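# Move the TB bottle from fridge to bench, shut door

## Task

Find the bottle marked TB in the refrigerator's bin, lift it out and set it upright on the bench; the second bottle must stay upright inside the refrigerator, and the refrigerator door must end up closed. If no bottle carries the TB marking, take neither out, close the door, and press the CALL key on the operator panel until it latches down (a wrong call cannot be reversed).

## Robot and tools

ROBOT. Two arms, left_arm and right_arm. Each sits on its own carriage on one shared floor track running along y at x = 0: left_rail carries left_arm and is always the one further toward +y; right_rail carries right_arm. An arm's base is at x = 0, y = its carriage's position_m, z = 0.04 m, facing +x. Each arm ends in a two-finger gripper whose fingers point along the gripper's +z axis and close along its y axis. The fingers can fold: grip parts with the outer quarter of the pads, near the tips, or a narrow part may slip; tips pushed into a surface fold easily.

FRAME. Results use one table-fixed frame in metres: table top z = 0, +z up, +x the direction the arms face, +y to their left, y = 0 mid-track. The table edge is at x = 0.17. end_effector_position is the point between the pads when closed; the fingertips reach about 33 mm past it (about 9 mm when wide open).

execute_actions(actions, cameras). actions is a list run in order. Each action may hold "rows", "steps", "until" and rail commands. rows: 1 to 15 rows, one per control step (30 steps per second). Every row is a single list of 18 numbers in [-1, 1] covering both arms: left dx, dy, dz, rx, ry, rz, left gripper position, force_limit, speed, then the same nine for the right arm. dx..rz are offsets, not poses: measured from that arm's Hand target as it was when the action began, along that Hand target's own axes, and every row counts from that same start (not from the prior row). 1.0 equals 0.6 m for dx/dy/dz or 180 degrees for rx/ry/rz, which form one rotation vector. Six zeros hold the arm at its Hand target. Gripper position: +1 fully open (140 mm), about -0.8 pads touch, -1 closes until blocked. force_limit -1..+1 sets squeeze (roughly 14 N to 58 N when closing slowly); speed -1..+1 sets finger speed (about 30 to 250 mm/s; faster grips harder). Both start at +1, and a 0 is a real command, so resend the old values to leave a gripper alone. steps: 1 to 450, at least the number of rows, default 15; after the last row the arm keeps heading to it, so give distant targets extra steps. Ramp offsets up gradually (about 0.01 per row) for smooth motion. until: ends the action early when conditions on left_rail or right_rail hold, e.g. {"right_rail": {"position_status": ["!=", "moving"]}}; comparisons are "=", "!=", "<", "<=", ">", ">="; {"all": {"status": "ended"}} and {"any": {"status": "ended"}} are also allowed. cameras: list of names, ["all"], or []; images come by default only with an empty actions list.

RAILS. Inside an action, {"left_rail": {...}} sets position_m (left -0.8 to 1.5 m, right -1.5 to 0.8 m; an absolute spot on the track), speed_m_s (0.01 to 1) and acceleration_factor (0.1 to 1), or {"stop": true}. An invalid value rejects the whole call. To drive: send position_m, then an action with an until on that rail not moving. Keep the carriages at least 0.78 m apart. Let the carriage arrive before aiming its gripper at a scene point. A drive carries the arm in its current pose.

move(target, speed, blend, stop_force, zero, blocking, cameras). Straight-line gripper paths. target is one 18-number row or up to 15 such rows, laid out as above, each an offset from the Hand targets at the move's start (not from the previous row). speed: m/s, 0.002 to 3.6, default 0.25. blend: corner rounding in m for row lists. stop_force: N, 3 to 120; an arm's path ends when it feels that much push against its travel; use it slowly for contact. zero (only with stop_force) re-zeroes force first; blocking=false returns early (not with stop_force). The result adds a "move:" line such as done, off_target, held, moving or fault. Paths do not avoid obstacles; avoid paths passing close to the arm's own base.

wait(seconds 0 to 10) lets time pass. stop brakes a running move. zoom_image(camera, region [x0, y0, x1, y1] in pixels, at most 504 x 504) enlarges the newest image. zero_wrist_force(arm) re-zeroes that arm's force sensor. finished_scene(scene 1) ends the scene for good.

CAMERAS: cam_high, cam_bench_left, cam_bench_mid, cam_bench_right (504x504), cam_left_wrist, cam_right_wrist (896x504).

RESULTS. Per arm: end_effector_position (m), end_effector_quat_wxyz, velocities; Joint positions per arm (rail m, then shoulder pan, shoulder lift, elbow, wrist 1, wrist 2, wrist 3 in rad); joint torques; Wrist force and Wrist torque in the gripper's axes, plus a peak line. Hand target is the pose the next offsets start from. object_status: 0 moving, 1 blocked while opening, 2 blocked while closing (a grip), 3 reached position or pads met (maybe empty). position_measured is in counts: 3 open, 139 about 60 mm, 230 pads touching. Rails show position_m, position_status (moving, done, contact_stop, time_out, stopped, stopped_with_arm, stopped_for_other_arm, stopped_for_other_carriage) and position_answer (taken or not_taken). Commanded orientation is clipped to 32 degrees from the measured one per step.

AVOID. Anything falling off the table, or set on the track or the metal strip, fails the task. Don't drop parts, release them while moving, or strike fixed objects. Roughly 150 N on an arm, or wrist torque near 14.4 to 14.8 N m (the held weight counts), stops that arm for 10 s; a target even slightly beyond a firm contact can do it. Don't let the arms touch each other or a gripper close on the other arm. Long stretched-out holds heat motors and can lock an arm for 30 to 60 s.

Each tool is called after "Call:" as a command line: name --argument value for each argument, lists and objects as JSON in quotes; but a table of rows of numbers goes row by row, as --pt "numbers of a row", without its own name.

## Session

Call:
execute_actions --actions '[]'

Scene clock: 0.00 s.
left_arm: end_effector_position=(+0.3456, +1.3680, +0.5800) position_measured=3 object_status=3 end_effector_quat_wxyz=(+0.000, +0.000, +1.000, +0.000) | right_arm: end_effector_position=(+0.3456, -1.2547, +0.5800) position_measured=3 object_status=3 end_effector_quat_wxyz=(+0.000, +0.000, +1.000, +0.000)
Joint positions: left_arm=[1.341 -0.316 -1.725 0.971 -0.816 -1.571 -0.316] | right_arm=[-1.282 -0.316 -1.725 0.971 -0.816 -1.571 -0.316]
Joint velocities: within noise
Joint torques (N m): no reading
Wrist force (N): no reading
Wrist torque (N m): no reading
Wrist force, peak (N): no reading
Hand target: left_arm +0.3456, +1.3680, +0.5800; +0.000, +0.000, +1.000, +0.000 | right_arm +0.3456, -1.2547, +0.5800; +0.000, +0.000, +1.000, +0.000
Tool commands: left_gripper/position=+1.0 left_gripper/force_limit=+1.0 left_gripper/speed=+1.0 right_gripper/position=+1.0 right_gripper/force_limit=+1.0 right_gripper/speed=+1.0
left_rail: position_m=1.341 position_status=done
right_rail: position_m=-1.282 position_status=done

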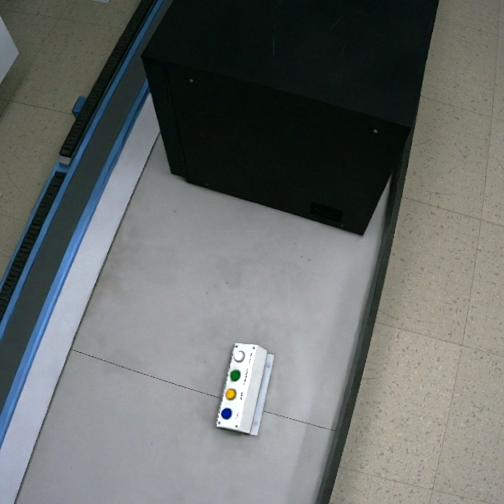

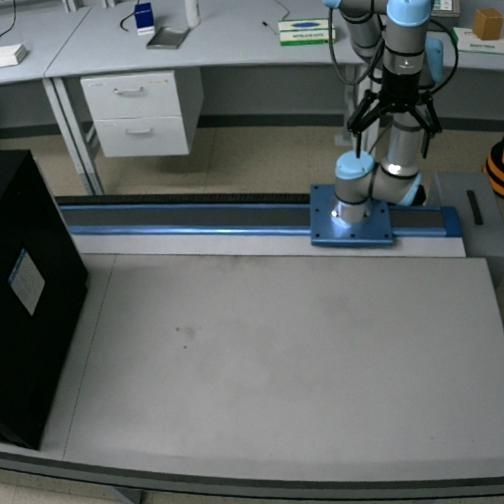

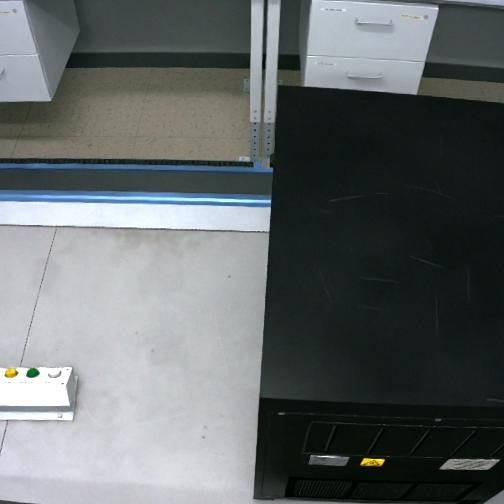

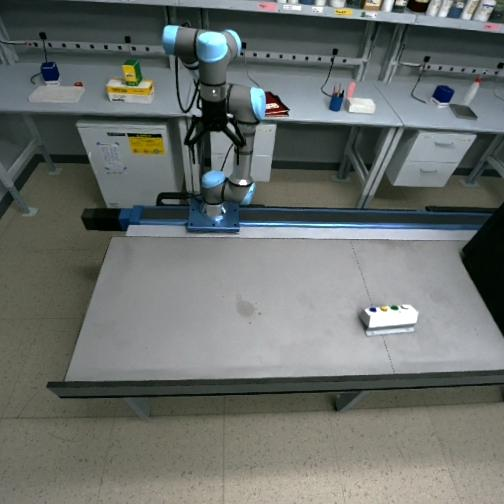

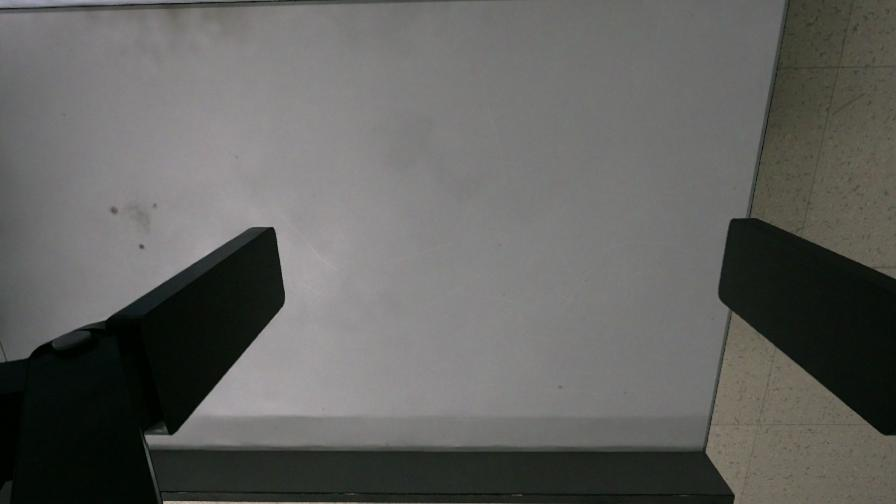

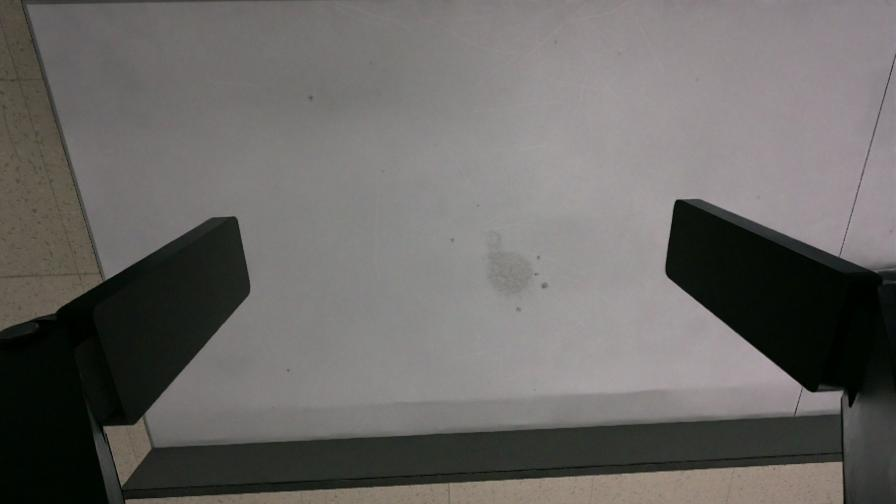

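Call:
zoom_image --camera "cam_high" --region '[100, 0, 450, 250]'

Call:
zoom_image --camera "cam_bench_left" --region '[0, 130, 200, 470]'

Call:
zoom_image --camera "cam_bench_right" --region '[340, 180, 504, 400]'

Call:
zoom_image --camera "cam_bench_mid" --region '[0, 0, 504, 504]'

Scaled by 1.440 from the camera's 504x504 image, which has a finer 720x720 frame.

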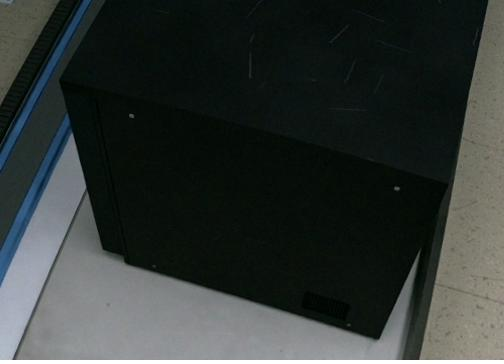

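Scaled by 1.482 from the camera's 504x504 image, which has a finer 720x720 frame.

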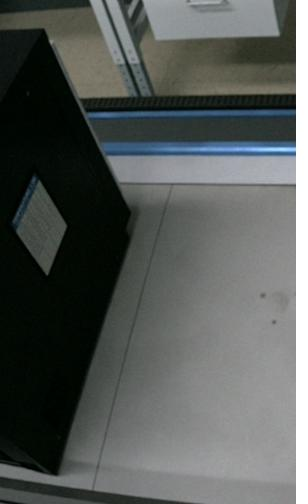

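Scaled by 2.291 from the camera's 504x504 image, which has a finer 720x720 frame.

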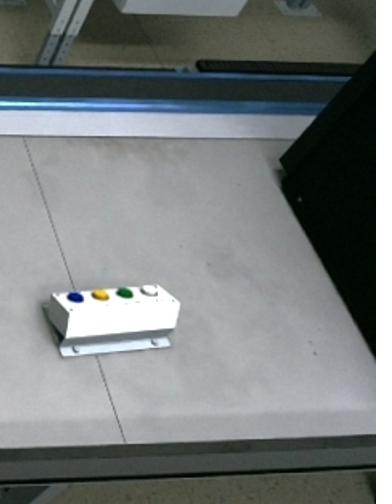

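Scaled by 1.000.

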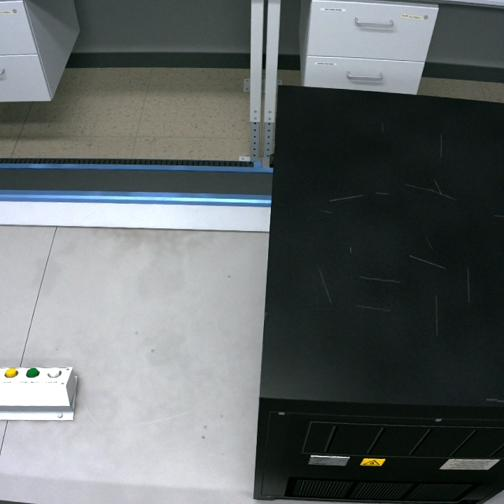

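Call:
execute_actions --actions '[{"right_rail":{"position_m":-0.75,"acceleration_factor":0.6},"steps":150,"until":{"right_rail":{"position_status":["!=","moving"]}}}]'

Call:
move --target '[0,0,0,0,0,0,1,1,1,0.243,0.62,0.217,-0.385,0.385,0.385,1,1,1]' --speed 0.4 --cameras '["cam_right_wrist","cam_high"]'

Scene clock: 23.33 s.
left_arm: end_effector_position=(+0.3456, +1.3680, +0.5800) position_measured=3 object_status=3 end_effector_quat_wxyz=(+0.000, +0.000, +1.000, +0.000) | right_arm: end_effector_position=(+0.3456, -0.7228, +0.5800) position_measured=3 object_status=3 end_effector_quat_wxyz=(+0.000, +0.000, +1.000, +0.000)
Joint positions: left_arm=[1.341 -0.316 -1.725 0.971 -0.816 -1.571 -0.316] | right_arm=[-0.75 -0.316 -1.725 0.971 -0.816 -1.571 -0.316]
Joint torques (N m): left_arm=[0.32 -12.13 -17.37 -3.15 -0.08 0.1] | right_arm=[-1.16 -11.81 -20.55 -3.23 0.01 -0.3]
Wrist force (N): left_arm=[0.3 0.1 -0.2] | right_arm=[0.1 0.0 0.3]
Wrist torque (N m): left_arm=[0.02 -0.07 0.00] | right_arm=[0.00 -0.01 -0.01]
Wrist force, peak (N): left_arm=[0.2 0.7 -0.2] | right_arm=[0.0 -1.5 0.2]
Hand target: left_arm +0.3456, +1.3680, +0.5800; +0.000, +0.000, +1.000, +0.000 | right_arm +0.3456, -0.7228, +0.5800; +0.000, +0.000, +1.000, +0.000
Tool commands: left_gripper/position=+1.0 left_gripper/force_limit=+1.0 left_gripper/speed=+1.0 right_gripper/position=+1.0 right_gripper/force_limit=+1.0 right_gripper/speed=+1.0
left_rail: position_m=1.341 position_status=done
right_rail: position_m=-0.750 position_status=done

Scene clock: 27.03 s.
left_arm: end_effector_position=(+0.3456, +1.3680, +0.5800) position_measured=3 object_status=3 end_effector_quat_wxyz=(+0.000, +0.000, +1.000, +0.000) | right_arm: end_effector_position=(+0.1998, -0.3508, +0.4498) position_measured=3 object_status=3 end_effector_quat_wxyz=(+0.500, -0.500, -0.500, -0.500)
Joint positions: left_arm=[1.341 -0.316 -1.725 0.971 -0.816 -1.571 -0.316] | right_arm=[-0.75 -0.242 -2.112 2.156 -0.044 -0.241 0]
Joint torques (N m): left_arm=[1.13 -12.46 -17.69 -3.22 -0.2 0.04] | right_arm=[7.35 7.46 -31 3.09 2.77 -2.63]
Wrist force (N): left_arm=[0.1 0.2 -0.3] | right_arm=[1.8 -0.1 8.1]
Wrist torque (N m): left_arm=[0.04 -0.02 0.00] | right_arm=[0.41 0.17 -0.42]
Wrist force, peak (N): left_arm=[0.4 0.2 -0.6] | right_arm=[1.3 -1.3 8.4]
Hand target: left_arm +0.3456, +1.3680, +0.5800; +0.000, +0.000, +1.000, +0.000 | right_arm +0.1998, -0.3508, +0.4498; +0.500, -0.500, -0.500, -0.500
Off the commanded pose: left_arm 0.000 m, 0 deg | right_arm 0.000 m, 0 deg.
left_rail: position_m=1.341 position_status=done
right_rail: position_m=-0.750 position_status=done
move: done
Images, in order (width x height): cam_high 504x504, cam_right_wrist 896x504.

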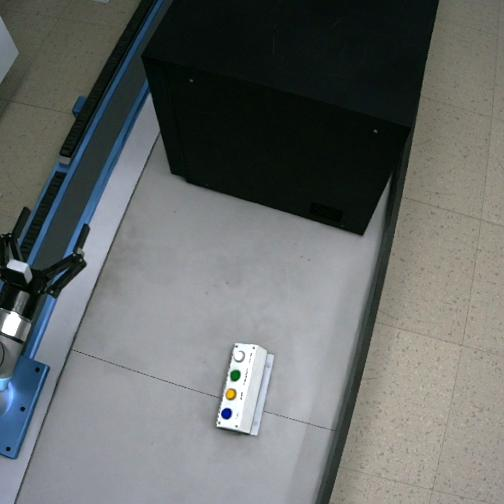

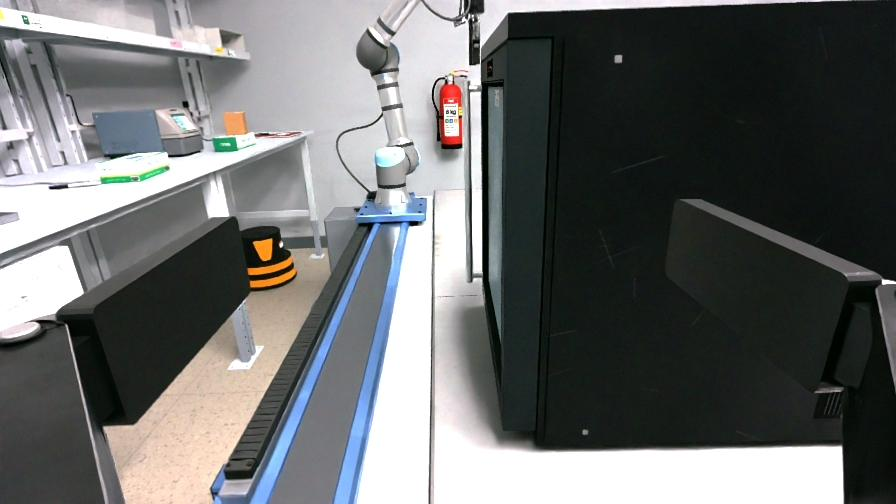

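Call:
execute_actions --actions '[{"left_rail":{"position_m":1.05,"acceleration_factor":0.6},"right_rail":{"position_m":-1.1,"acceleration_factor":0.6},"steps":150,"until":{"all":{"status":"ended"}}}]'

Call:
move --pt "0.243 -0.712 0.217 0.385 0.385 -0.385 1 1 1 0 0 0 0 0 0 1 1 1" --pt "0.993 -0.795 0.217 0.56 0.232 -0.56 1 1 1 0 0 0 0 0 0 1 1 1" --speed 0.4 --blend 0.05 --cameras '["cam_left_wrist","cam_bench_left"]'

Scene clock: 35.93 s.
left_arm: end_effector_position=(+0.3456, +1.0772, +0.5800) position_measured=3 object_status=3 end_effector_quat_wxyz=(+0.000, +0.000, +1.000, +0.000) | right_arm: end_effector_position=(+0.1998, -0.7008, +0.4498) position_measured=3 object_status=3 end_effector_quat_wxyz=(+0.500, -0.500, -0.500, -0.500)
Joint positions: left_arm=[1.05 -0.316 -1.725 0.971 -0.816 -1.571 -0.316] | right_arm=[-1.1 -0.241 -2.112 2.156 -0.043 -0.241 -0.001]
Joint torques (N m): left_arm=[1.75 -12.58 -18.95 -3.1 0.03 -0.08] | right_arm=[5.55 3.14 -26.79 3.04 2.32 -2.58]
Wrist force (N): left_arm=[0.0 0.1 -0.3] | right_arm=[1.5 -0.4 8.1]
Wrist torque (N m): left_arm=[0.01 0.00 0.00] | right_arm=[0.34 0.23 -0.43]
Wrist force, peak (N): left_arm=[0.1 1.5 -0.3] | right_arm=[1.7 -0.5 9.4]
Hand target: left_arm +0.3456, +1.0772, +0.5800; +0.000, +0.000, +1.000, +0.000 | right_arm +0.1998, -0.7007, +0.4498; +0.500, -0.500, -0.500, -0.500
Tool commands: left_gripper/position=+1.0 left_gripper/force_limit=+1.0 left_gripper/speed=+1.0 right_gripper/position=+1.0 right_gripper/force_limit=+1.0 right_gripper/speed=+1.0
Off the commanded pose: left_arm 0.000 m, 0 deg | right_arm 0.000 m, 0 deg.
left_rail: position_m=1.050 position_status=done
right_rail: position_m=-1.100 position_status=done

Scene clock: 39.10 s.
left_arm: end_effector_position=(+0.2288, +0.7643, +0.4829) position_measured=3 object_status=3 end_effector_quat_wxyz=(-0.464, -0.360, +0.723, -0.365) | right_arm: end_effector_position=(+0.1998, -0.7008, +0.4498) position_measured=3 object_status=3 end_effector_quat_wxyz=(+0.500, -0.500, -0.500, -0.500)
Joint positions: left_arm=[1.05 -0.434 -1.96 1.999 -1.582 -2.833 -1.337] | right_arm=[-1.1 -0.241 -2.112 2.156 -0.043 -0.241 -0.001]
Joint torques (N m): left_arm=[13.94 0.99 -36.87 -0.7 0.65 2.82] | right_arm=[4.01 -3.48 -20.42 2.74 1.65 -2.6]
Wrist force (N): left_arm=[0.4 -0.5 2.6] | right_arm=[1.5 -0.2 8.1]
Wrist torque (N m): left_arm=[0.08 0.10 -0.19] | right_arm=[0.39 0.22 -0.43]
Wrist force, peak (N): left_arm=[-3.2 -0.7 8.1] | right_arm=[1.5 -0.1 8.3]
Hand target: left_arm +0.2288, +0.7643, +0.4829; -0.464, -0.360, +0.723, -0.365 (not the last commanded pose) | right_arm +0.1998, -0.7008, +0.4498; +0.500, -0.500, -0.500, -0.500
Off the commanded pose: left_arm 0.507 m, 75 deg | right_arm 0.000 m, 0 deg.
left_rail: position_m=1.050 position_status=done
right_rail: position_m=-1.100 position_status=done
led back after a hold (left arm): the arm was led back toward your command in small steps, so it may still be short of it.
move: held (left_arm; a check stopped the path); path passed 0 of 2 targets; limits=held
pose unreachable (left arm): on one or more control steps of this call, first in action 0 (counted from 0), this arm could not follow its commanded pose, so it was not sent that pose on those steps. It may still have moved: this result reports where it is.
cause: moving toward the commanded pose would bring two parts of the arm too close to each other (its gripper and another part of the arm, with joints 5 (wrist 1) to 7 (wrist 3) between them, 22 mm apart when it was first held).
Images, in order (width x height): cam_bench_left 504x504, cam_left_wrist 896x504.

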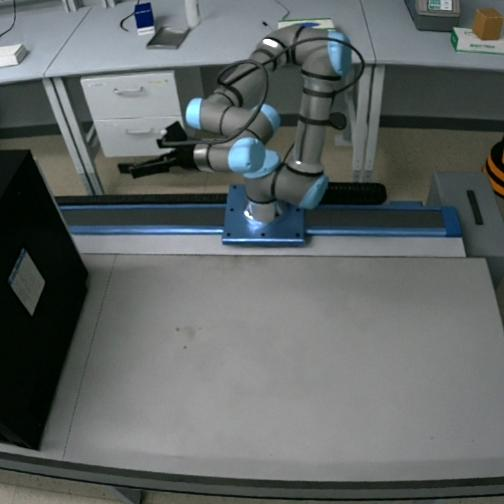

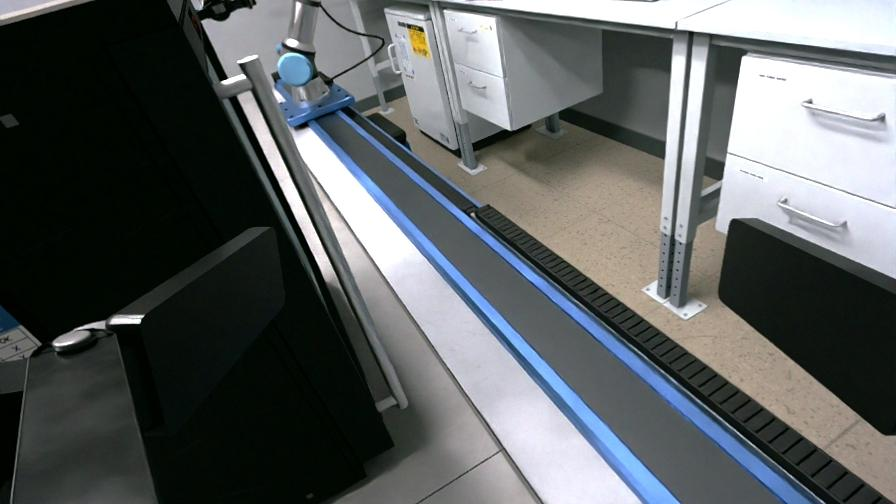

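Call:
move --target '[0.148,-0.018,0.373,-0.506,-0.06,0.661,1,1,1,0,0,0,0,0,0,1,1,1]' --speed 0.5 --cameras '["cam_bench_left"]'

Scene clock: 54.50 s.
left_arm: end_effector_position=(+0.1192, +0.5504, +0.4999) position_measured=3 object_status=3 end_effector_quat_wxyz=(-0.001, +0.707, +0.707, +0.000) | right_arm: end_effector_position=(+0.1998, -0.7008, +0.4498) position_measured=3 object_status=3 end_effector_quat_wxyz=(+0.500, -0.500, -0.500, -0.500)
Joint positions: left_arm=[1.05 -1.598 -1.448 0.952 -1.074 -1.573 -0.027] | right_arm=[-1.1 -0.241 -2.112 2.156 -0.043 -0.241 -0.001]
Joint torques (N m): left_arm=[-12.5 -32.41 -8.39 -3.69 2.06 3.01] | right_arm=[-4.38 -4.09 -14.81 1.06 -1.2 -2.31]
Wrist force (N): left_arm=[0.3 0.0 0.0] | right_arm=[1.6 -0.2 8.2]
Wrist torque (N m): left_arm=[0.02 -0.08 -0.14] | right_arm=[0.39 0.20 -0.43]
Wrist force, peak (N): left_arm=[0.0 -4.3 0.1] | right_arm=[1.7 -0.3 8.4]
Hand target: left_arm +0.1192, +0.5504, +0.4999; -0.001, +0.707, +0.707, +0.000 | right_arm +0.1998, -0.7008, +0.4498; +0.500, -0.500, -0.500, -0.500
Off the commanded pose: left_arm 0.000 m, 0 deg | right_arm 0.000 m, 0 deg.
left_rail: position_m=1.050 position_status=done
right_rail: position_m=-1.100 position_status=done
move: done
Images, in order (width x height): cam_bench_left 504x504.

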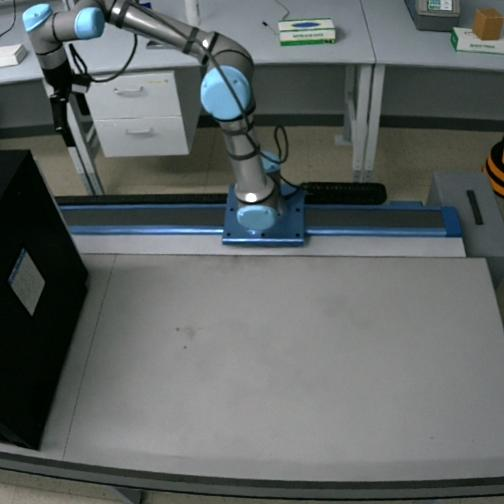

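Call:
move --target '[-0.25,-0.7,0.167,-0.385,0.385,0.385,1,1,1,0,0,0,0,0,0,1,1,1]' --speed 0.4 --cameras '["cam_left_wrist"]'

Scene clock: 61.30 s.
left_arm: end_effector_position=(-0.3000, +0.4015, +0.3998) position_measured=3 object_status=3 end_effector_quat_wxyz=(+0.151, +0.727, -0.151, +0.652) | right_arm: end_effector_position=(+0.1998, -0.7008, +0.4498) position_measured=3 object_status=3 end_effector_quat_wxyz=(+0.500, -0.500, -0.500, -0.500)
Joint positions: left_arm=[1.05 -2.585 -0.429 0.035 0.208 -0.589 0.133] | right_arm=[-1.1 -0.241 -2.112 2.156 -0.043 -0.241 -0.001]
Joint torques (N m): left_arm=[-9.29 -51.56 -32.68 2.8 2.4 -2.65] | right_arm=[-6.34 -4.42 -14.75 0.23 -2.18 -2.14]
Wrist force (N): left_arm=[-0.3 -1.1 3.4] | right_arm=[1.9 -0.3 8.2]
Wrist torque (N m): left_arm=[-0.03 0.26 -0.18] | right_arm=[0.36 0.15 -0.43]
Wrist force, peak (N): left_arm=[-0.2 -1.1 3.6] | right_arm=[1.7 -0.3 8.4]
Hand target: left_arm -0.3011, +0.4006, +0.4004; +0.000, +0.708, -0.001, +0.707 | right_arm +0.1998, -0.7008, +0.4498; +0.500, -0.500, -0.500, -0.500
Off the commanded pose: left_arm 0.002 m, 25 deg | right_arm 0.000 m, 0 deg.
left_rail: position_m=1.050 position_status=done
right_rail: position_m=-1.100 position_status=done
elbow stopped short (left arm): the move would have taken joint 4 (elbow) straighter than the controller allows.
move: off_target (left_arm)
Images, in order (width x height): cam_left_wrist 896x504.

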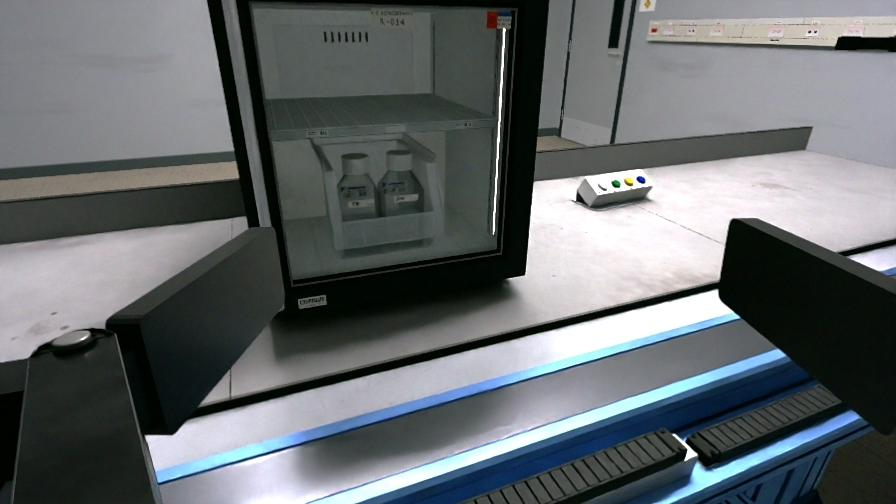

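Call:
zoom_image --camera "cam_left_wrist" --region '[300, 130, 460, 260]'

Call:
zoom_image --camera "cam_left_wrist" --region '[200, 0, 560, 320]'

Scaled by 3.150 from the camera's 896x504 image, which has a finer 1280x720 frame.

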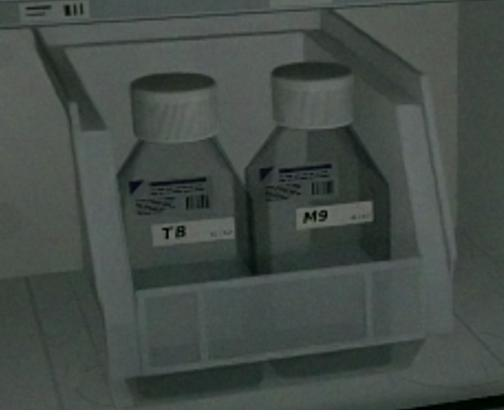

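Scaled by 1.400 from the camera's 896x504 image, which has a finer 1280x720 frame.

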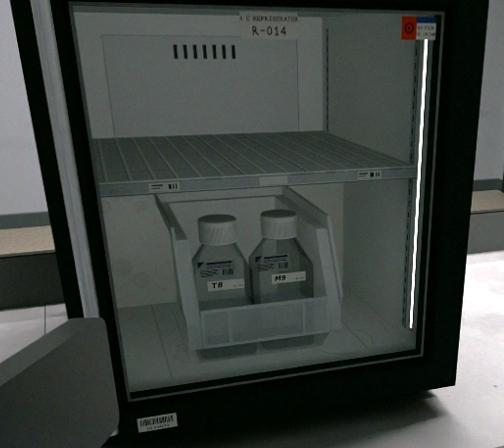

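Call:
zoom_image --camera "cam_left_wrist" --region '[335, 190, 385, 215]'

Scaled by 10.080 from the camera's 896x504 image, which has a finer 1280x720 frame.

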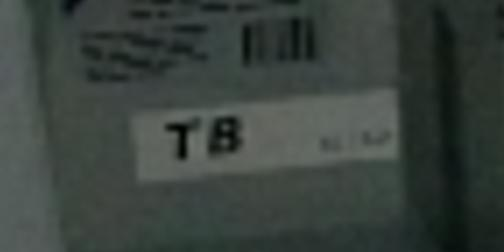

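Call:
move --target '[-0.083,-0.033,0.45,0,0,0,1,1,1,0,0,0,0,0,0,1,1,1]' --speed 0.3 --cameras '["cam_left_wrist"]'

Scene clock: 75.30 s.
left_arm: end_effector_position=(-0.0312, +0.4203, +0.3502) position_measured=3 object_status=3 end_effector_quat_wxyz=(+0.000, +0.708, -0.001, +0.707) | right_arm: end_effector_position=(+0.1998, -0.7008, +0.4498) position_measured=3 object_status=3 end_effector_quat_wxyz=(+0.500, -0.500, -0.500, -0.500)
Joint positions: left_arm=[1.05 -2.256 -0.741 0.84 -0.102 -0.685 0.003] | right_arm=[-1.1 -0.241 -2.112 2.156 -0.043 -0.241 -0.001]
Joint torques (N m): left_arm=[15.33 -63.29 -5.86 0.02 2.34 2.61] | right_arm=[-5.8 -3.86 -14.64 -1.25 -2.14 -2.04]
Wrist force (N): left_arm=[-0.3 -1.1 3.5] | right_arm=[1.7 -0.2 8.2]
Wrist torque (N m): left_arm=[-0.02 0.23 -0.06] | right_arm=[0.38 0.19 -0.43]
Wrist force, peak (N): left_arm=[-1.2 -1.3 5.9] | right_arm=[1.7 -0.4 8.4]
Hand target: left_arm -0.0311, +0.4203, +0.3502; +0.000, +0.708, -0.001, +0.707 | right_arm +0.1998, -0.7008, +0.4498; +0.500, -0.500, -0.500, -0.500
Off the commanded pose: left_arm 0.000 m, 0 deg | right_arm 0.000 m, 0 deg.
left_rail: position_m=1.050 position_status=done
right_rail: position_m=-1.100 position_status=done
move: done
Images, in order (width x height): cam_left_wrist 896x504.

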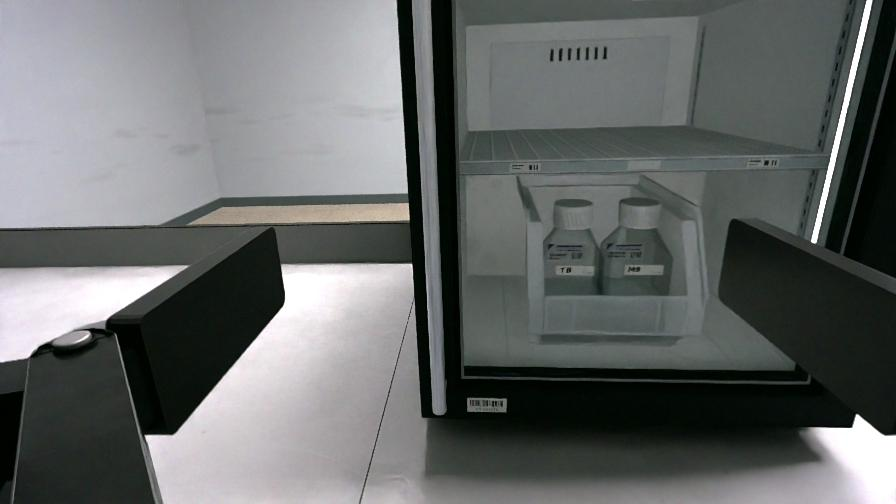

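Call:
move --target '[-0.083,-0.058,0.183,0,0,0,1,1,1,0,0,0,0,0,0,1,1,1]' --speed 0.3 --cameras '["cam_left_wrist"]'

Scene clock: 80.47 s.
left_arm: end_effector_position=(+0.0786, +0.4550, +0.3003) position_measured=3 object_status=3 end_effector_quat_wxyz=(+0.000, +0.708, -0.001, +0.707) | right_arm: end_effector_position=(+0.1998, -0.7008, +0.4498) position_measured=3 object_status=3 end_effector_quat_wxyz=(+0.500, -0.500, -0.500, -0.500)
Joint positions: left_arm=[1.05 -2.154 -0.919 1.283 -0.367 -0.582 0.003] | right_arm=[-1.1 -0.241 -2.112 2.156 -0.043 -0.241 -0.001]
Joint torques (N m): left_arm=[15.88 -58.21 -7.34 -0.67 2.56 2.37] | right_arm=[-6.11 -4.9 -14.47 -1.72 -1.91 -1.92]
Wrist force (N): left_arm=[-0.2 -0.8 3.2] | right_arm=[1.6 -0.4 8.1]
Wrist torque (N m): left_arm=[0.03 0.23 -0.07] | right_arm=[0.35 0.20 -0.43]
Wrist force, peak (N): left_arm=[-1.1 -1.2 5.3] | right_arm=[1.7 -0.4 8.5]
Hand target: left_arm +0.0786, +0.4550, +0.3003; +0.000, +0.708, -0.001, +0.707 | right_arm +0.1998, -0.7008, +0.4498; +0.500, -0.500, -0.500, -0.500
Off the commanded pose: left_arm 0.000 m, 0 deg | right_arm 0.000 m, 0 deg.
left_rail: position_m=1.050 position_status=done
right_rail: position_m=-1.100 position_status=done
move: done
Images, in order (width x height): cam_left_wrist 896x504.

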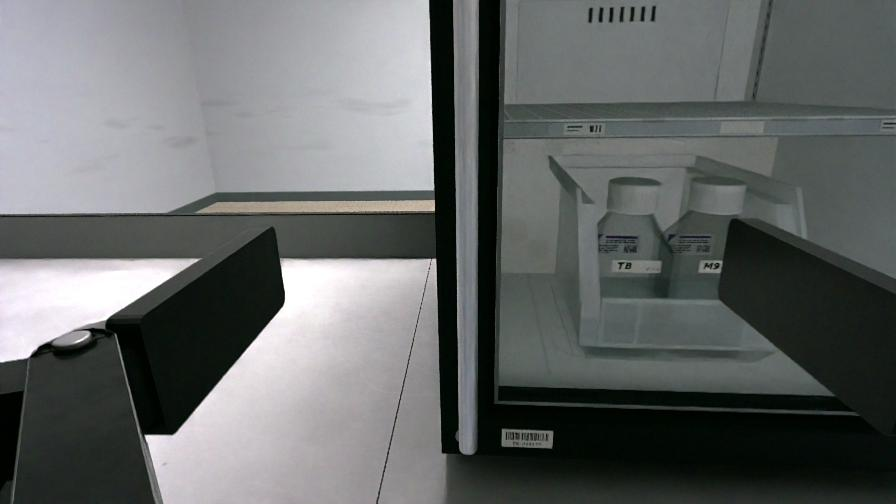

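Call:
zoom_image --camera "cam_left_wrist" --region '[590, 255, 730, 280]'

Scaled by 3.600 from the camera's 896x504 image, which has a finer 1280x720 frame.

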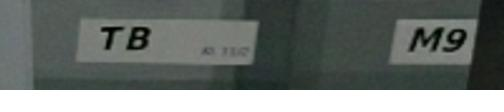

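Call:
move --target '[0,-0.028,0.165,0,0,0,-0.1,-1,-1,0,0,0,0,0,0,1,1,1]' --speed 0.15 --stop_force 10 --cameras '["cam_left_wrist"]'

Scene clock: 92.30 s.
left_arm: end_effector_position=(+0.1776, +0.4718, +0.3001) position_measured=141 object_status=0 end_effector_quat_wxyz=(+0.000, +0.708, -0.001, +0.707) | right_arm: end_effector_position=(+0.1998, -0.7008, +0.4498) position_measured=3 object_status=3 end_effector_quat_wxyz=(+0.500, -0.500, -0.500, -0.500)
Joint positions: left_arm=[1.05 -2.024 -1.022 1.455 -0.437 -0.453 0.004] | right_arm=[-1.1 -0.241 -2.112 2.156 -0.043 -0.241 -0.001]
Joint torques (N m): left_arm=[14.73 -52.96 -6.14 -0.4 2.33 2.47] | right_arm=[-5.49 -4.56 -15.01 -2.13 -2.24 -1.73]
Wrist force (N): left_arm=[-0.2 -0.7 3.5] | right_arm=[1.6 -0.2 8.0]
Wrist torque (N m): left_arm=[0.05 0.16 -0.07] | right_arm=[0.38 0.21 -0.43]
Wrist force, peak (N): left_arm=[-0.3 -1.0 5.1] | right_arm=[1.8 -0.2 8.4]
Hand target: left_arm +0.1776, +0.4718, +0.3001; +0.000, +0.708, -0.001, +0.707 | right_arm +0.1998, -0.7008, +0.4498; +0.500, -0.500, -0.500, -0.500
Off the commanded pose: left_arm 0.000 m, 0 deg | right_arm 0.000 m, 0 deg.
left_rail: position_m=1.050 position_status=done
right_rail: position_m=-1.100 position_status=done
move: done
Images, in order (width x height): cam_left_wrist 896x504.

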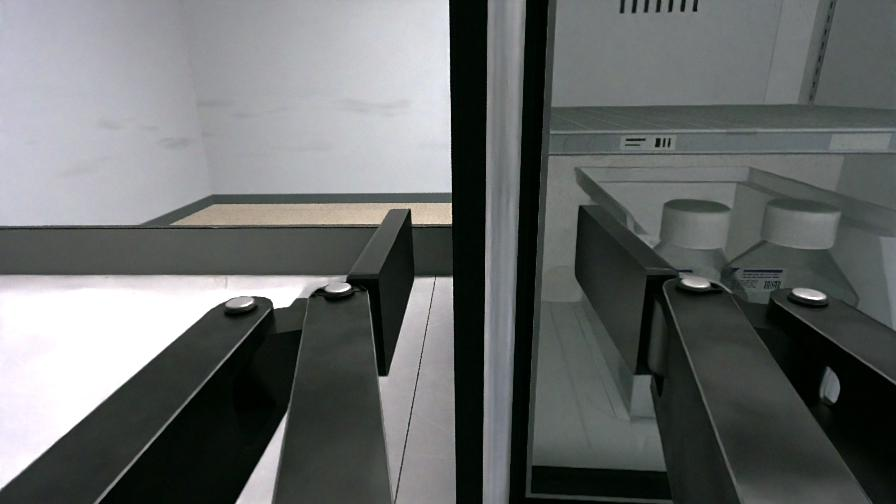

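Call:
move --target '[0,0.005,0.05,0,0,0,-0.1,-1,-1,0,0,0,0,0,0,1,1,1]' --speed 0.05 --stop_force 5 --cameras '["cam_left_wrist"]'

Call:
execute_actions --actions '[{"rows":[[0,0,0,0,0,0,-1,-1,-1,0,0,0,0,0,0,1,1,1]],"steps":90}]' --cameras '["cam_left_wrist"]'

Scene clock: 98.33 s.
left_arm: end_effector_position=(+0.2076, +0.4688, +0.3001) position_measured=141 object_status=3 end_effector_quat_wxyz=(+0.000, +0.708, -0.001, +0.707) | right_arm: end_effector_position=(+0.1998, -0.7008, +0.4498) position_measured=3 object_status=3 end_effector_quat_wxyz=(+0.500, -0.500, -0.500, -0.500)
Joint positions: left_arm=[1.05 -1.975 -1.029 1.466 -0.442 -0.403 0.004] | right_arm=[-1.1 -0.241 -2.112 2.156 -0.043 -0.241 -0.001]
Joint torques (N m): left_arm=[15.46 -52.34 -6.63 -0.5 2.4 2.67] | right_arm=[-5.9 -4.37 -14.32 -2.11 -2.2 -1.68]
Wrist force (N): left_arm=[-0.5 -0.7 3.6] | right_arm=[1.7 -0.3 8.1]
Wrist torque (N m): left_arm=[0.05 0.21 -0.07] | right_arm=[0.36 0.19 -0.43]
Wrist force, peak (N): left_arm=[-0.2 -0.9 4.0] | right_arm=[1.6 -0.3 8.3]
Hand target: left_arm +0.2076, +0.4688, +0.3001; +0.000, +0.708, -0.001, +0.707 | right_arm +0.1998, -0.7008, +0.4498; +0.500, -0.500, -0.500, -0.500
Off the commanded pose: left_arm 0.000 m, 0 deg | right_arm 0.000 m, 0 deg.
left_rail: position_m=1.050 position_status=done
right_rail: position_m=-1.100 position_status=done
move: done
Images, in order (width x height): cam_left_wrist 896x504.

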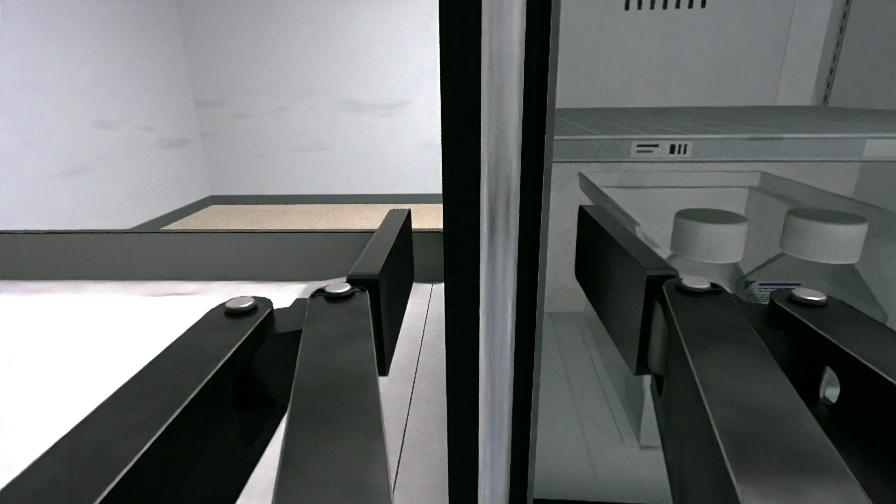

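Scene clock: 101.53 s.
left_arm: end_effector_position=(+0.2076, +0.4688, +0.3001) position_measured=230 object_status=3 end_effector_quat_wxyz=(+0.000, +0.708, -0.001, +0.707) | right_arm: end_effector_position=(+0.1998, -0.7008, +0.4498) position_measured=3 object_status=3 end_effector_quat_wxyz=(+0.500, -0.500, -0.500, -0.500)
Joint positions: left_arm=[1.05 -1.975 -1.029 1.466 -0.442 -0.403 0.004] | right_arm=[-1.1 -0.241 -2.112 2.156 -0.043 -0.241 -0.001]
Joint torques (N m): left_arm=[14.88 -51.37 -5.81 -0.57 2.08 2.61] | right_arm=[-5.92 -4.58 -14.33 -2.08 -2.17 -1.69]
Wrist force (N): left_arm=[-0.2 -0.9 3.5] | right_arm=[1.7 -0.2 8.1]
Wrist torque (N m): left_arm=[0.02 0.14 -0.06] | right_arm=[0.39 0.18 -0.43]
Wrist force, peak (N): left_arm=[-0.4 -1.0 3.7] | right_arm=[1.5 -0.3 8.4]
Hand target: left_arm +0.2076, +0.4688, +0.3001; +0.000, +0.708, -0.001, +0.707 | right_arm +0.1998, -0.7008, +0.4498; +0.500, -0.500, -0.500, -0.500
Off the commanded pose: left_arm 0.000 m, 0 deg | right_arm 0.000 m, 0 deg.
left_rail: position_m=1.050 position_status=done
right_rail: position_m=-1.100 position_status=done
Images, in order (width x height): cam_left_wrist 896x504.

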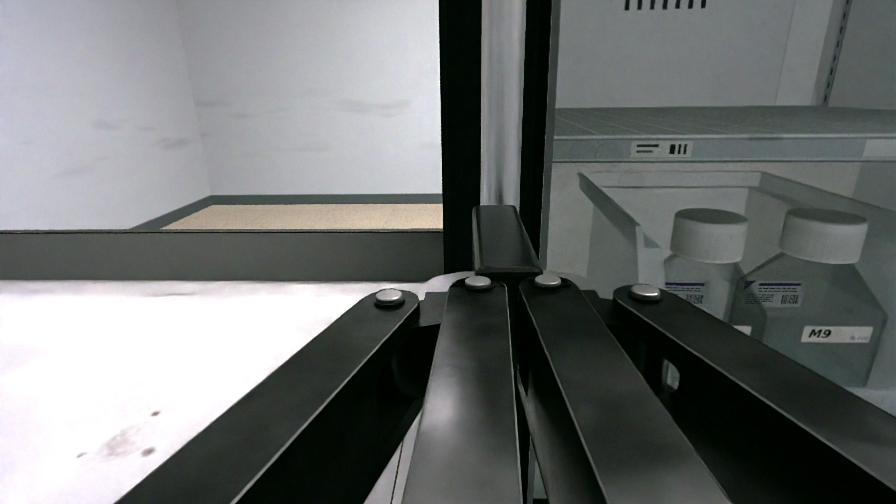

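Call:
move --target '[0,0,0.13,0,0,0,-1,-1,-1,0,0,0,0,0,0,1,1,1]' --speed 0.02 --stop_force 4 --cameras '["cam_left_wrist"]'

Scene clock: 104.70 s.
left_arm: end_effector_position=(+0.2141, +0.4688, +0.3001) position_measured=230 object_status=3 end_effector_quat_wxyz=(+0.000, +0.708, -0.001, +0.707) | right_arm: end_effector_position=(+0.1998, -0.7008, +0.4498) position_measured=3 object_status=3 end_effector_quat_wxyz=(+0.500, -0.500, -0.500, -0.500)
Joint positions: left_arm=[1.05 -1.964 -1.031 1.47 -0.443 -0.393 0.005] | right_arm=[-1.1 -0.241 -2.112 2.156 -0.043 -0.241 -0.001]
Joint torques (N m): left_arm=[-11.72 -34 -32.18 2.49 -1.77 2.02] | right_arm=[-6.31 -4.31 -14.89 -2.06 -2.02 -1.6]
Wrist force (N): left_arm=[-0.1 -1.5 3.0] | right_arm=[1.7 -0.4 8.1]
Wrist torque (N m): left_arm=[-0.02 0.14 -0.07] | right_arm=[0.34 0.19 -0.43]
Wrist force, peak (N): left_arm=[4.2 -3.8 -23.4] | right_arm=[1.7 -0.2 8.3]
Hand target: left_arm +0.2141, +0.4688, +0.3001; +0.000, +0.708, -0.001, +0.707 (not the last commanded pose) | right_arm +0.1998, -0.7008, +0.4498; +0.500, -0.500, -0.500, -0.500
Off the commanded pose: left_arm 0.072 m, 0 deg | right_arm 0.000 m, 0 deg.
left_rail: position_m=1.050 position_status=done
right_rail: position_m=-1.100 position_status=done
move: contact (left_arm)
Images, in order (width x height): cam_left_wrist 896x504.

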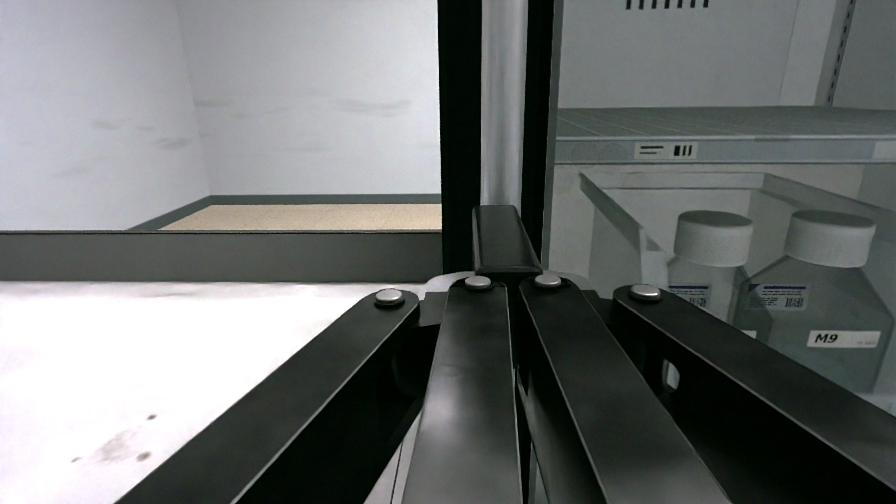

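Call:
move --pt "0 0.002 -0.05 0 0 0 -1 -1 -1 0 0 0 0 0 0 1 1 1" --pt "0 0.002 -0.05 0 0 0 -0.1 -1 0 0 0 0 0 0 0 1 1 1" --pt "0 0.002 0.036 0 0 0 -0.1 -1 0 0 0 0 0 0 0 1 1 1" --pt "0 0.002 0.036 0 0 0 -1 -1 -1 0 0 0 0 0 0 1 1 1" --speed 0.08 --cameras '["cam_left_wrist"]'

Scene clock: 111.97 s.
left_arm: end_effector_position=(+0.2357, +0.4676, +0.3001) position_measured=208 object_status=2 end_effector_quat_wxyz=(+0.000, +0.708, -0.001, +0.707) | right_arm: end_effector_position=(+0.1998, -0.7008, +0.4498) position_measured=3 object_status=3 end_effector_quat_wxyz=(+0.500, -0.500, -0.500, -0.500)
Joint positions: left_arm=[1.05 -1.929 -1.035 1.477 -0.446 -0.357 0.005] | right_arm=[-1.1 -0.241 -2.112 2.156 -0.043 -0.241 -0.001]
Joint torques (N m): left_arm=[15.07 -52.36 -6.3 -0.25 0.93 2.69] | right_arm=[-5.9 -4.33 -14.23 -1.91 -2.21 -1.08]
Wrist force (N): left_arm=[0.3 -1.2 2.7] | right_arm=[1.6 -0.3 8.3]
Wrist torque (N m): left_arm=[0.04 0.14 0.16] | right_arm=[0.36 0.21 -0.43]
Wrist force, peak (N): left_arm=[-0.1 -1.0 4.3] | right_arm=[1.8 -0.3 8.4]
Hand target: left_arm +0.2357, +0.4676, +0.3001; +0.000, +0.708, -0.001, +0.707 | right_arm +0.1998, -0.7008, +0.4498; +0.500, -0.500, -0.500, -0.500
Off the commanded pose: left_arm 0.000 m, 0 deg | right_arm 0.000 m, 0 deg.
left_rail: position_m=1.050 position_status=done
right_rail: position_m=-1.100 position_status=done
move: done
Images, in order (width x height): cam_left_wrist 896x504.

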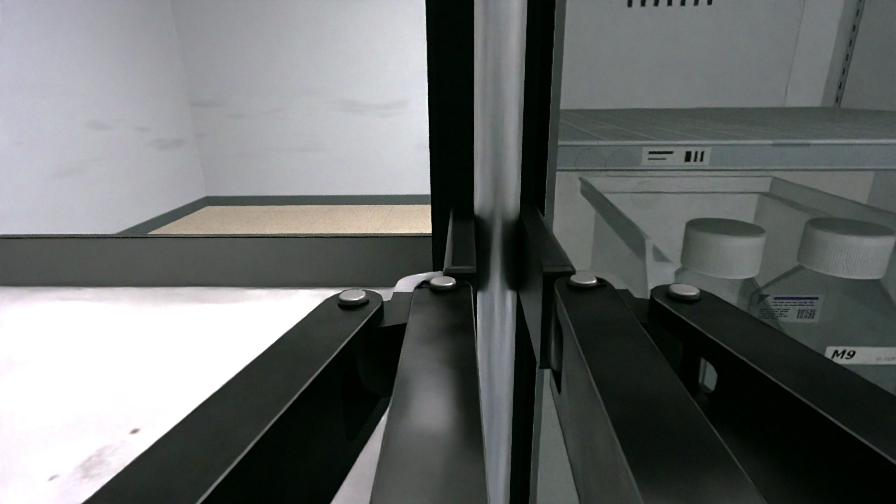

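Call:
move --target '[0,0.0197,-0.0978,0.0556,0,0,-1,-1,-1,0,0,0,0,0,0,1,1,1]' --speed 0.06 --cameras '["cam_left_wrist"]'

Scene clock: 123.23 s.
left_arm: end_effector_position=(+0.1771, +0.4558, +0.3001) position_measured=209 object_status=2 end_effector_quat_wxyz=(-0.062, +0.705, +0.061, +0.704) | right_arm: end_effector_position=(+0.1998, -0.7008, +0.4498) position_measured=3 object_status=3 end_effector_quat_wxyz=(+0.500, -0.500, -0.500, -0.500)
Joint positions: left_arm=[1.05 -1.971 -0.865 1.192 -0.329 -0.574 0.003] | right_arm=[-1.1 -0.241 -2.112 2.156 -0.043 -0.241 -0.001]
Joint torques (N m): left_arm=[-10.58 -42.75 -32.83 3.24 -2.03 -2.42] | right_arm=[-6.63 -3.9 -15.1 -1.93 -1.89 -1.12]
Wrist force (N): left_arm=[-0.1 -1.1 3.5] | right_arm=[1.6 -0.3 8.0]
Wrist torque (N m): left_arm=[-0.04 0.11 -0.07] | right_arm=[0.36 0.20 -0.43]
Wrist force, peak (N): left_arm=[0.2 -1.7 15.5] | right_arm=[1.7 -0.2 8.4]
Hand target: left_arm +0.1771, +0.4558, +0.3001; -0.062, +0.705, +0.061, +0.704 | right_arm +0.1998, -0.7008, +0.4498; +0.500, -0.500, -0.500, -0.500
Off the commanded pose: left_arm 0.000 m, 0 deg | right_arm 0.000 m, 0 deg.
left_rail: position_m=1.050 position_status=done
right_rail: position_m=-1.100 position_status=done
move: done
Images, in order (width x height): cam_left_wrist 896x504.

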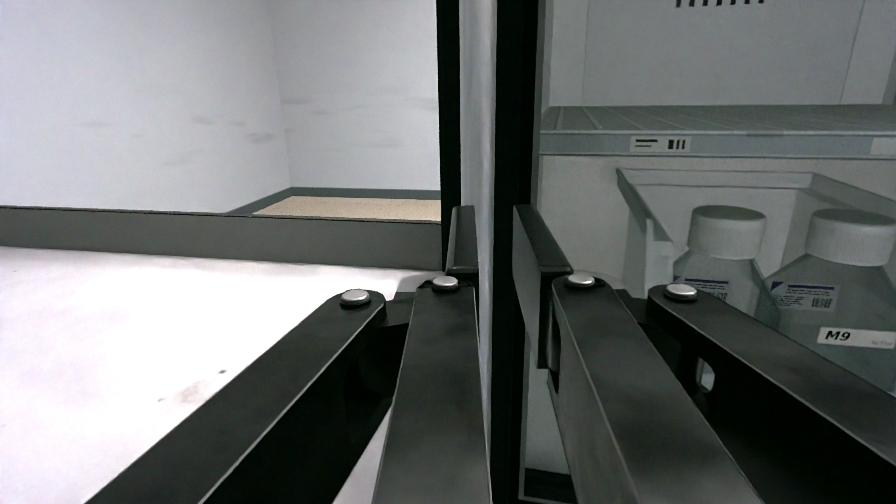

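Call:
move --pt "0 0.0185 -0.0968 0.0556 0 0 -1 -1 -1 0 0 0 0 0 0 1 1 1" --pt "0 0.0537 -0.1885 0.1111 0 0 -1 -1 -1 0 0 0 0 0 0 1 1 1" --speed 0.1 --blend 0.01 --cameras '["cam_left_wrist","cam_high"]'

Scene clock: 129.30 s.
left_arm: end_effector_position=(+0.0717, +0.4060, +0.2998) position_measured=209 object_status=2 end_effector_quat_wxyz=(-0.154, +0.696, +0.157, +0.683) | right_arm: end_effector_position=(+0.1998, -0.7008, +0.4498) position_measured=3 object_status=3 end_effector_quat_wxyz=(+0.500, -0.500, -0.500, -0.500)
Joint positions: left_arm=[1.05 -2 -0.268 0.035 0.208 -0.873 0.017] | right_arm=[-1.1 -0.241 -2.112 2.156 -0.043 -0.241 -0.001]
Joint torques (N m): left_arm=[-10.51 -56.24 -30.37 4.12 1.83 -1.8] | right_arm=[-5.93 -4.63 -15.77 -1.94 -2.21 -0.93]
Wrist force (N): left_arm=[-0.5 -1.3 3.1] | right_arm=[1.6 -0.1 8.1]
Wrist torque (N m): left_arm=[-0.07 0.22 -0.19] | right_arm=[0.40 0.21 -0.43]
Wrist force, peak (N): left_arm=[-0.1 -1.3 4.0] | right_arm=[1.6 -0.3 8.4]
Hand target: left_arm +0.0712, +0.4045, +0.3002; -0.183, +0.683, +0.182, +0.683 | right_arm +0.1998, -0.7008, +0.4498; +0.500, -0.500, -0.500, -0.500
Off the commanded pose: left_arm 0.002 m, 5 deg | right_arm 0.000 m, 0 deg.
left_rail: position_m=1.050 position_status=done
right_rail: position_m=-1.100 position_status=done
elbow stopped short (left arm): the move would have taken joint 4 (elbow) straighter than the controller allows.
move: off_target (left_arm)
Images, in order (width x height): cam_high 504x504, cam_left_wrist 896x504.

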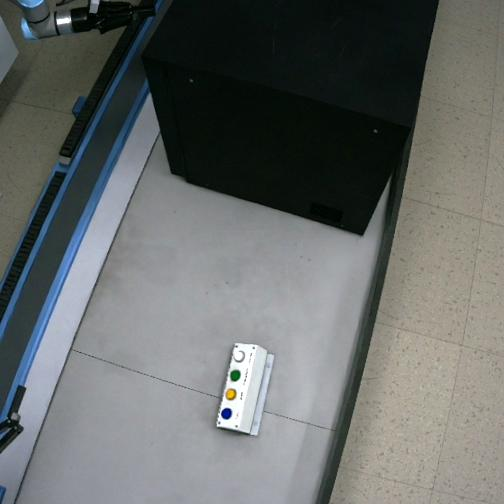

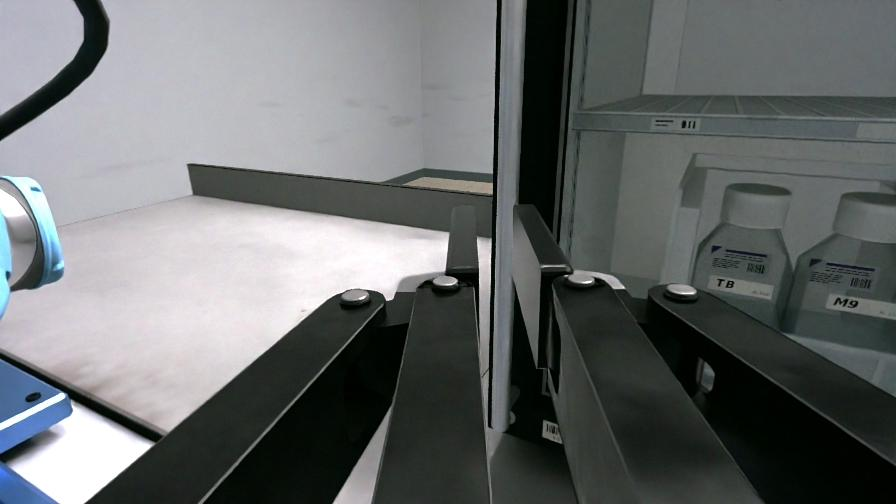

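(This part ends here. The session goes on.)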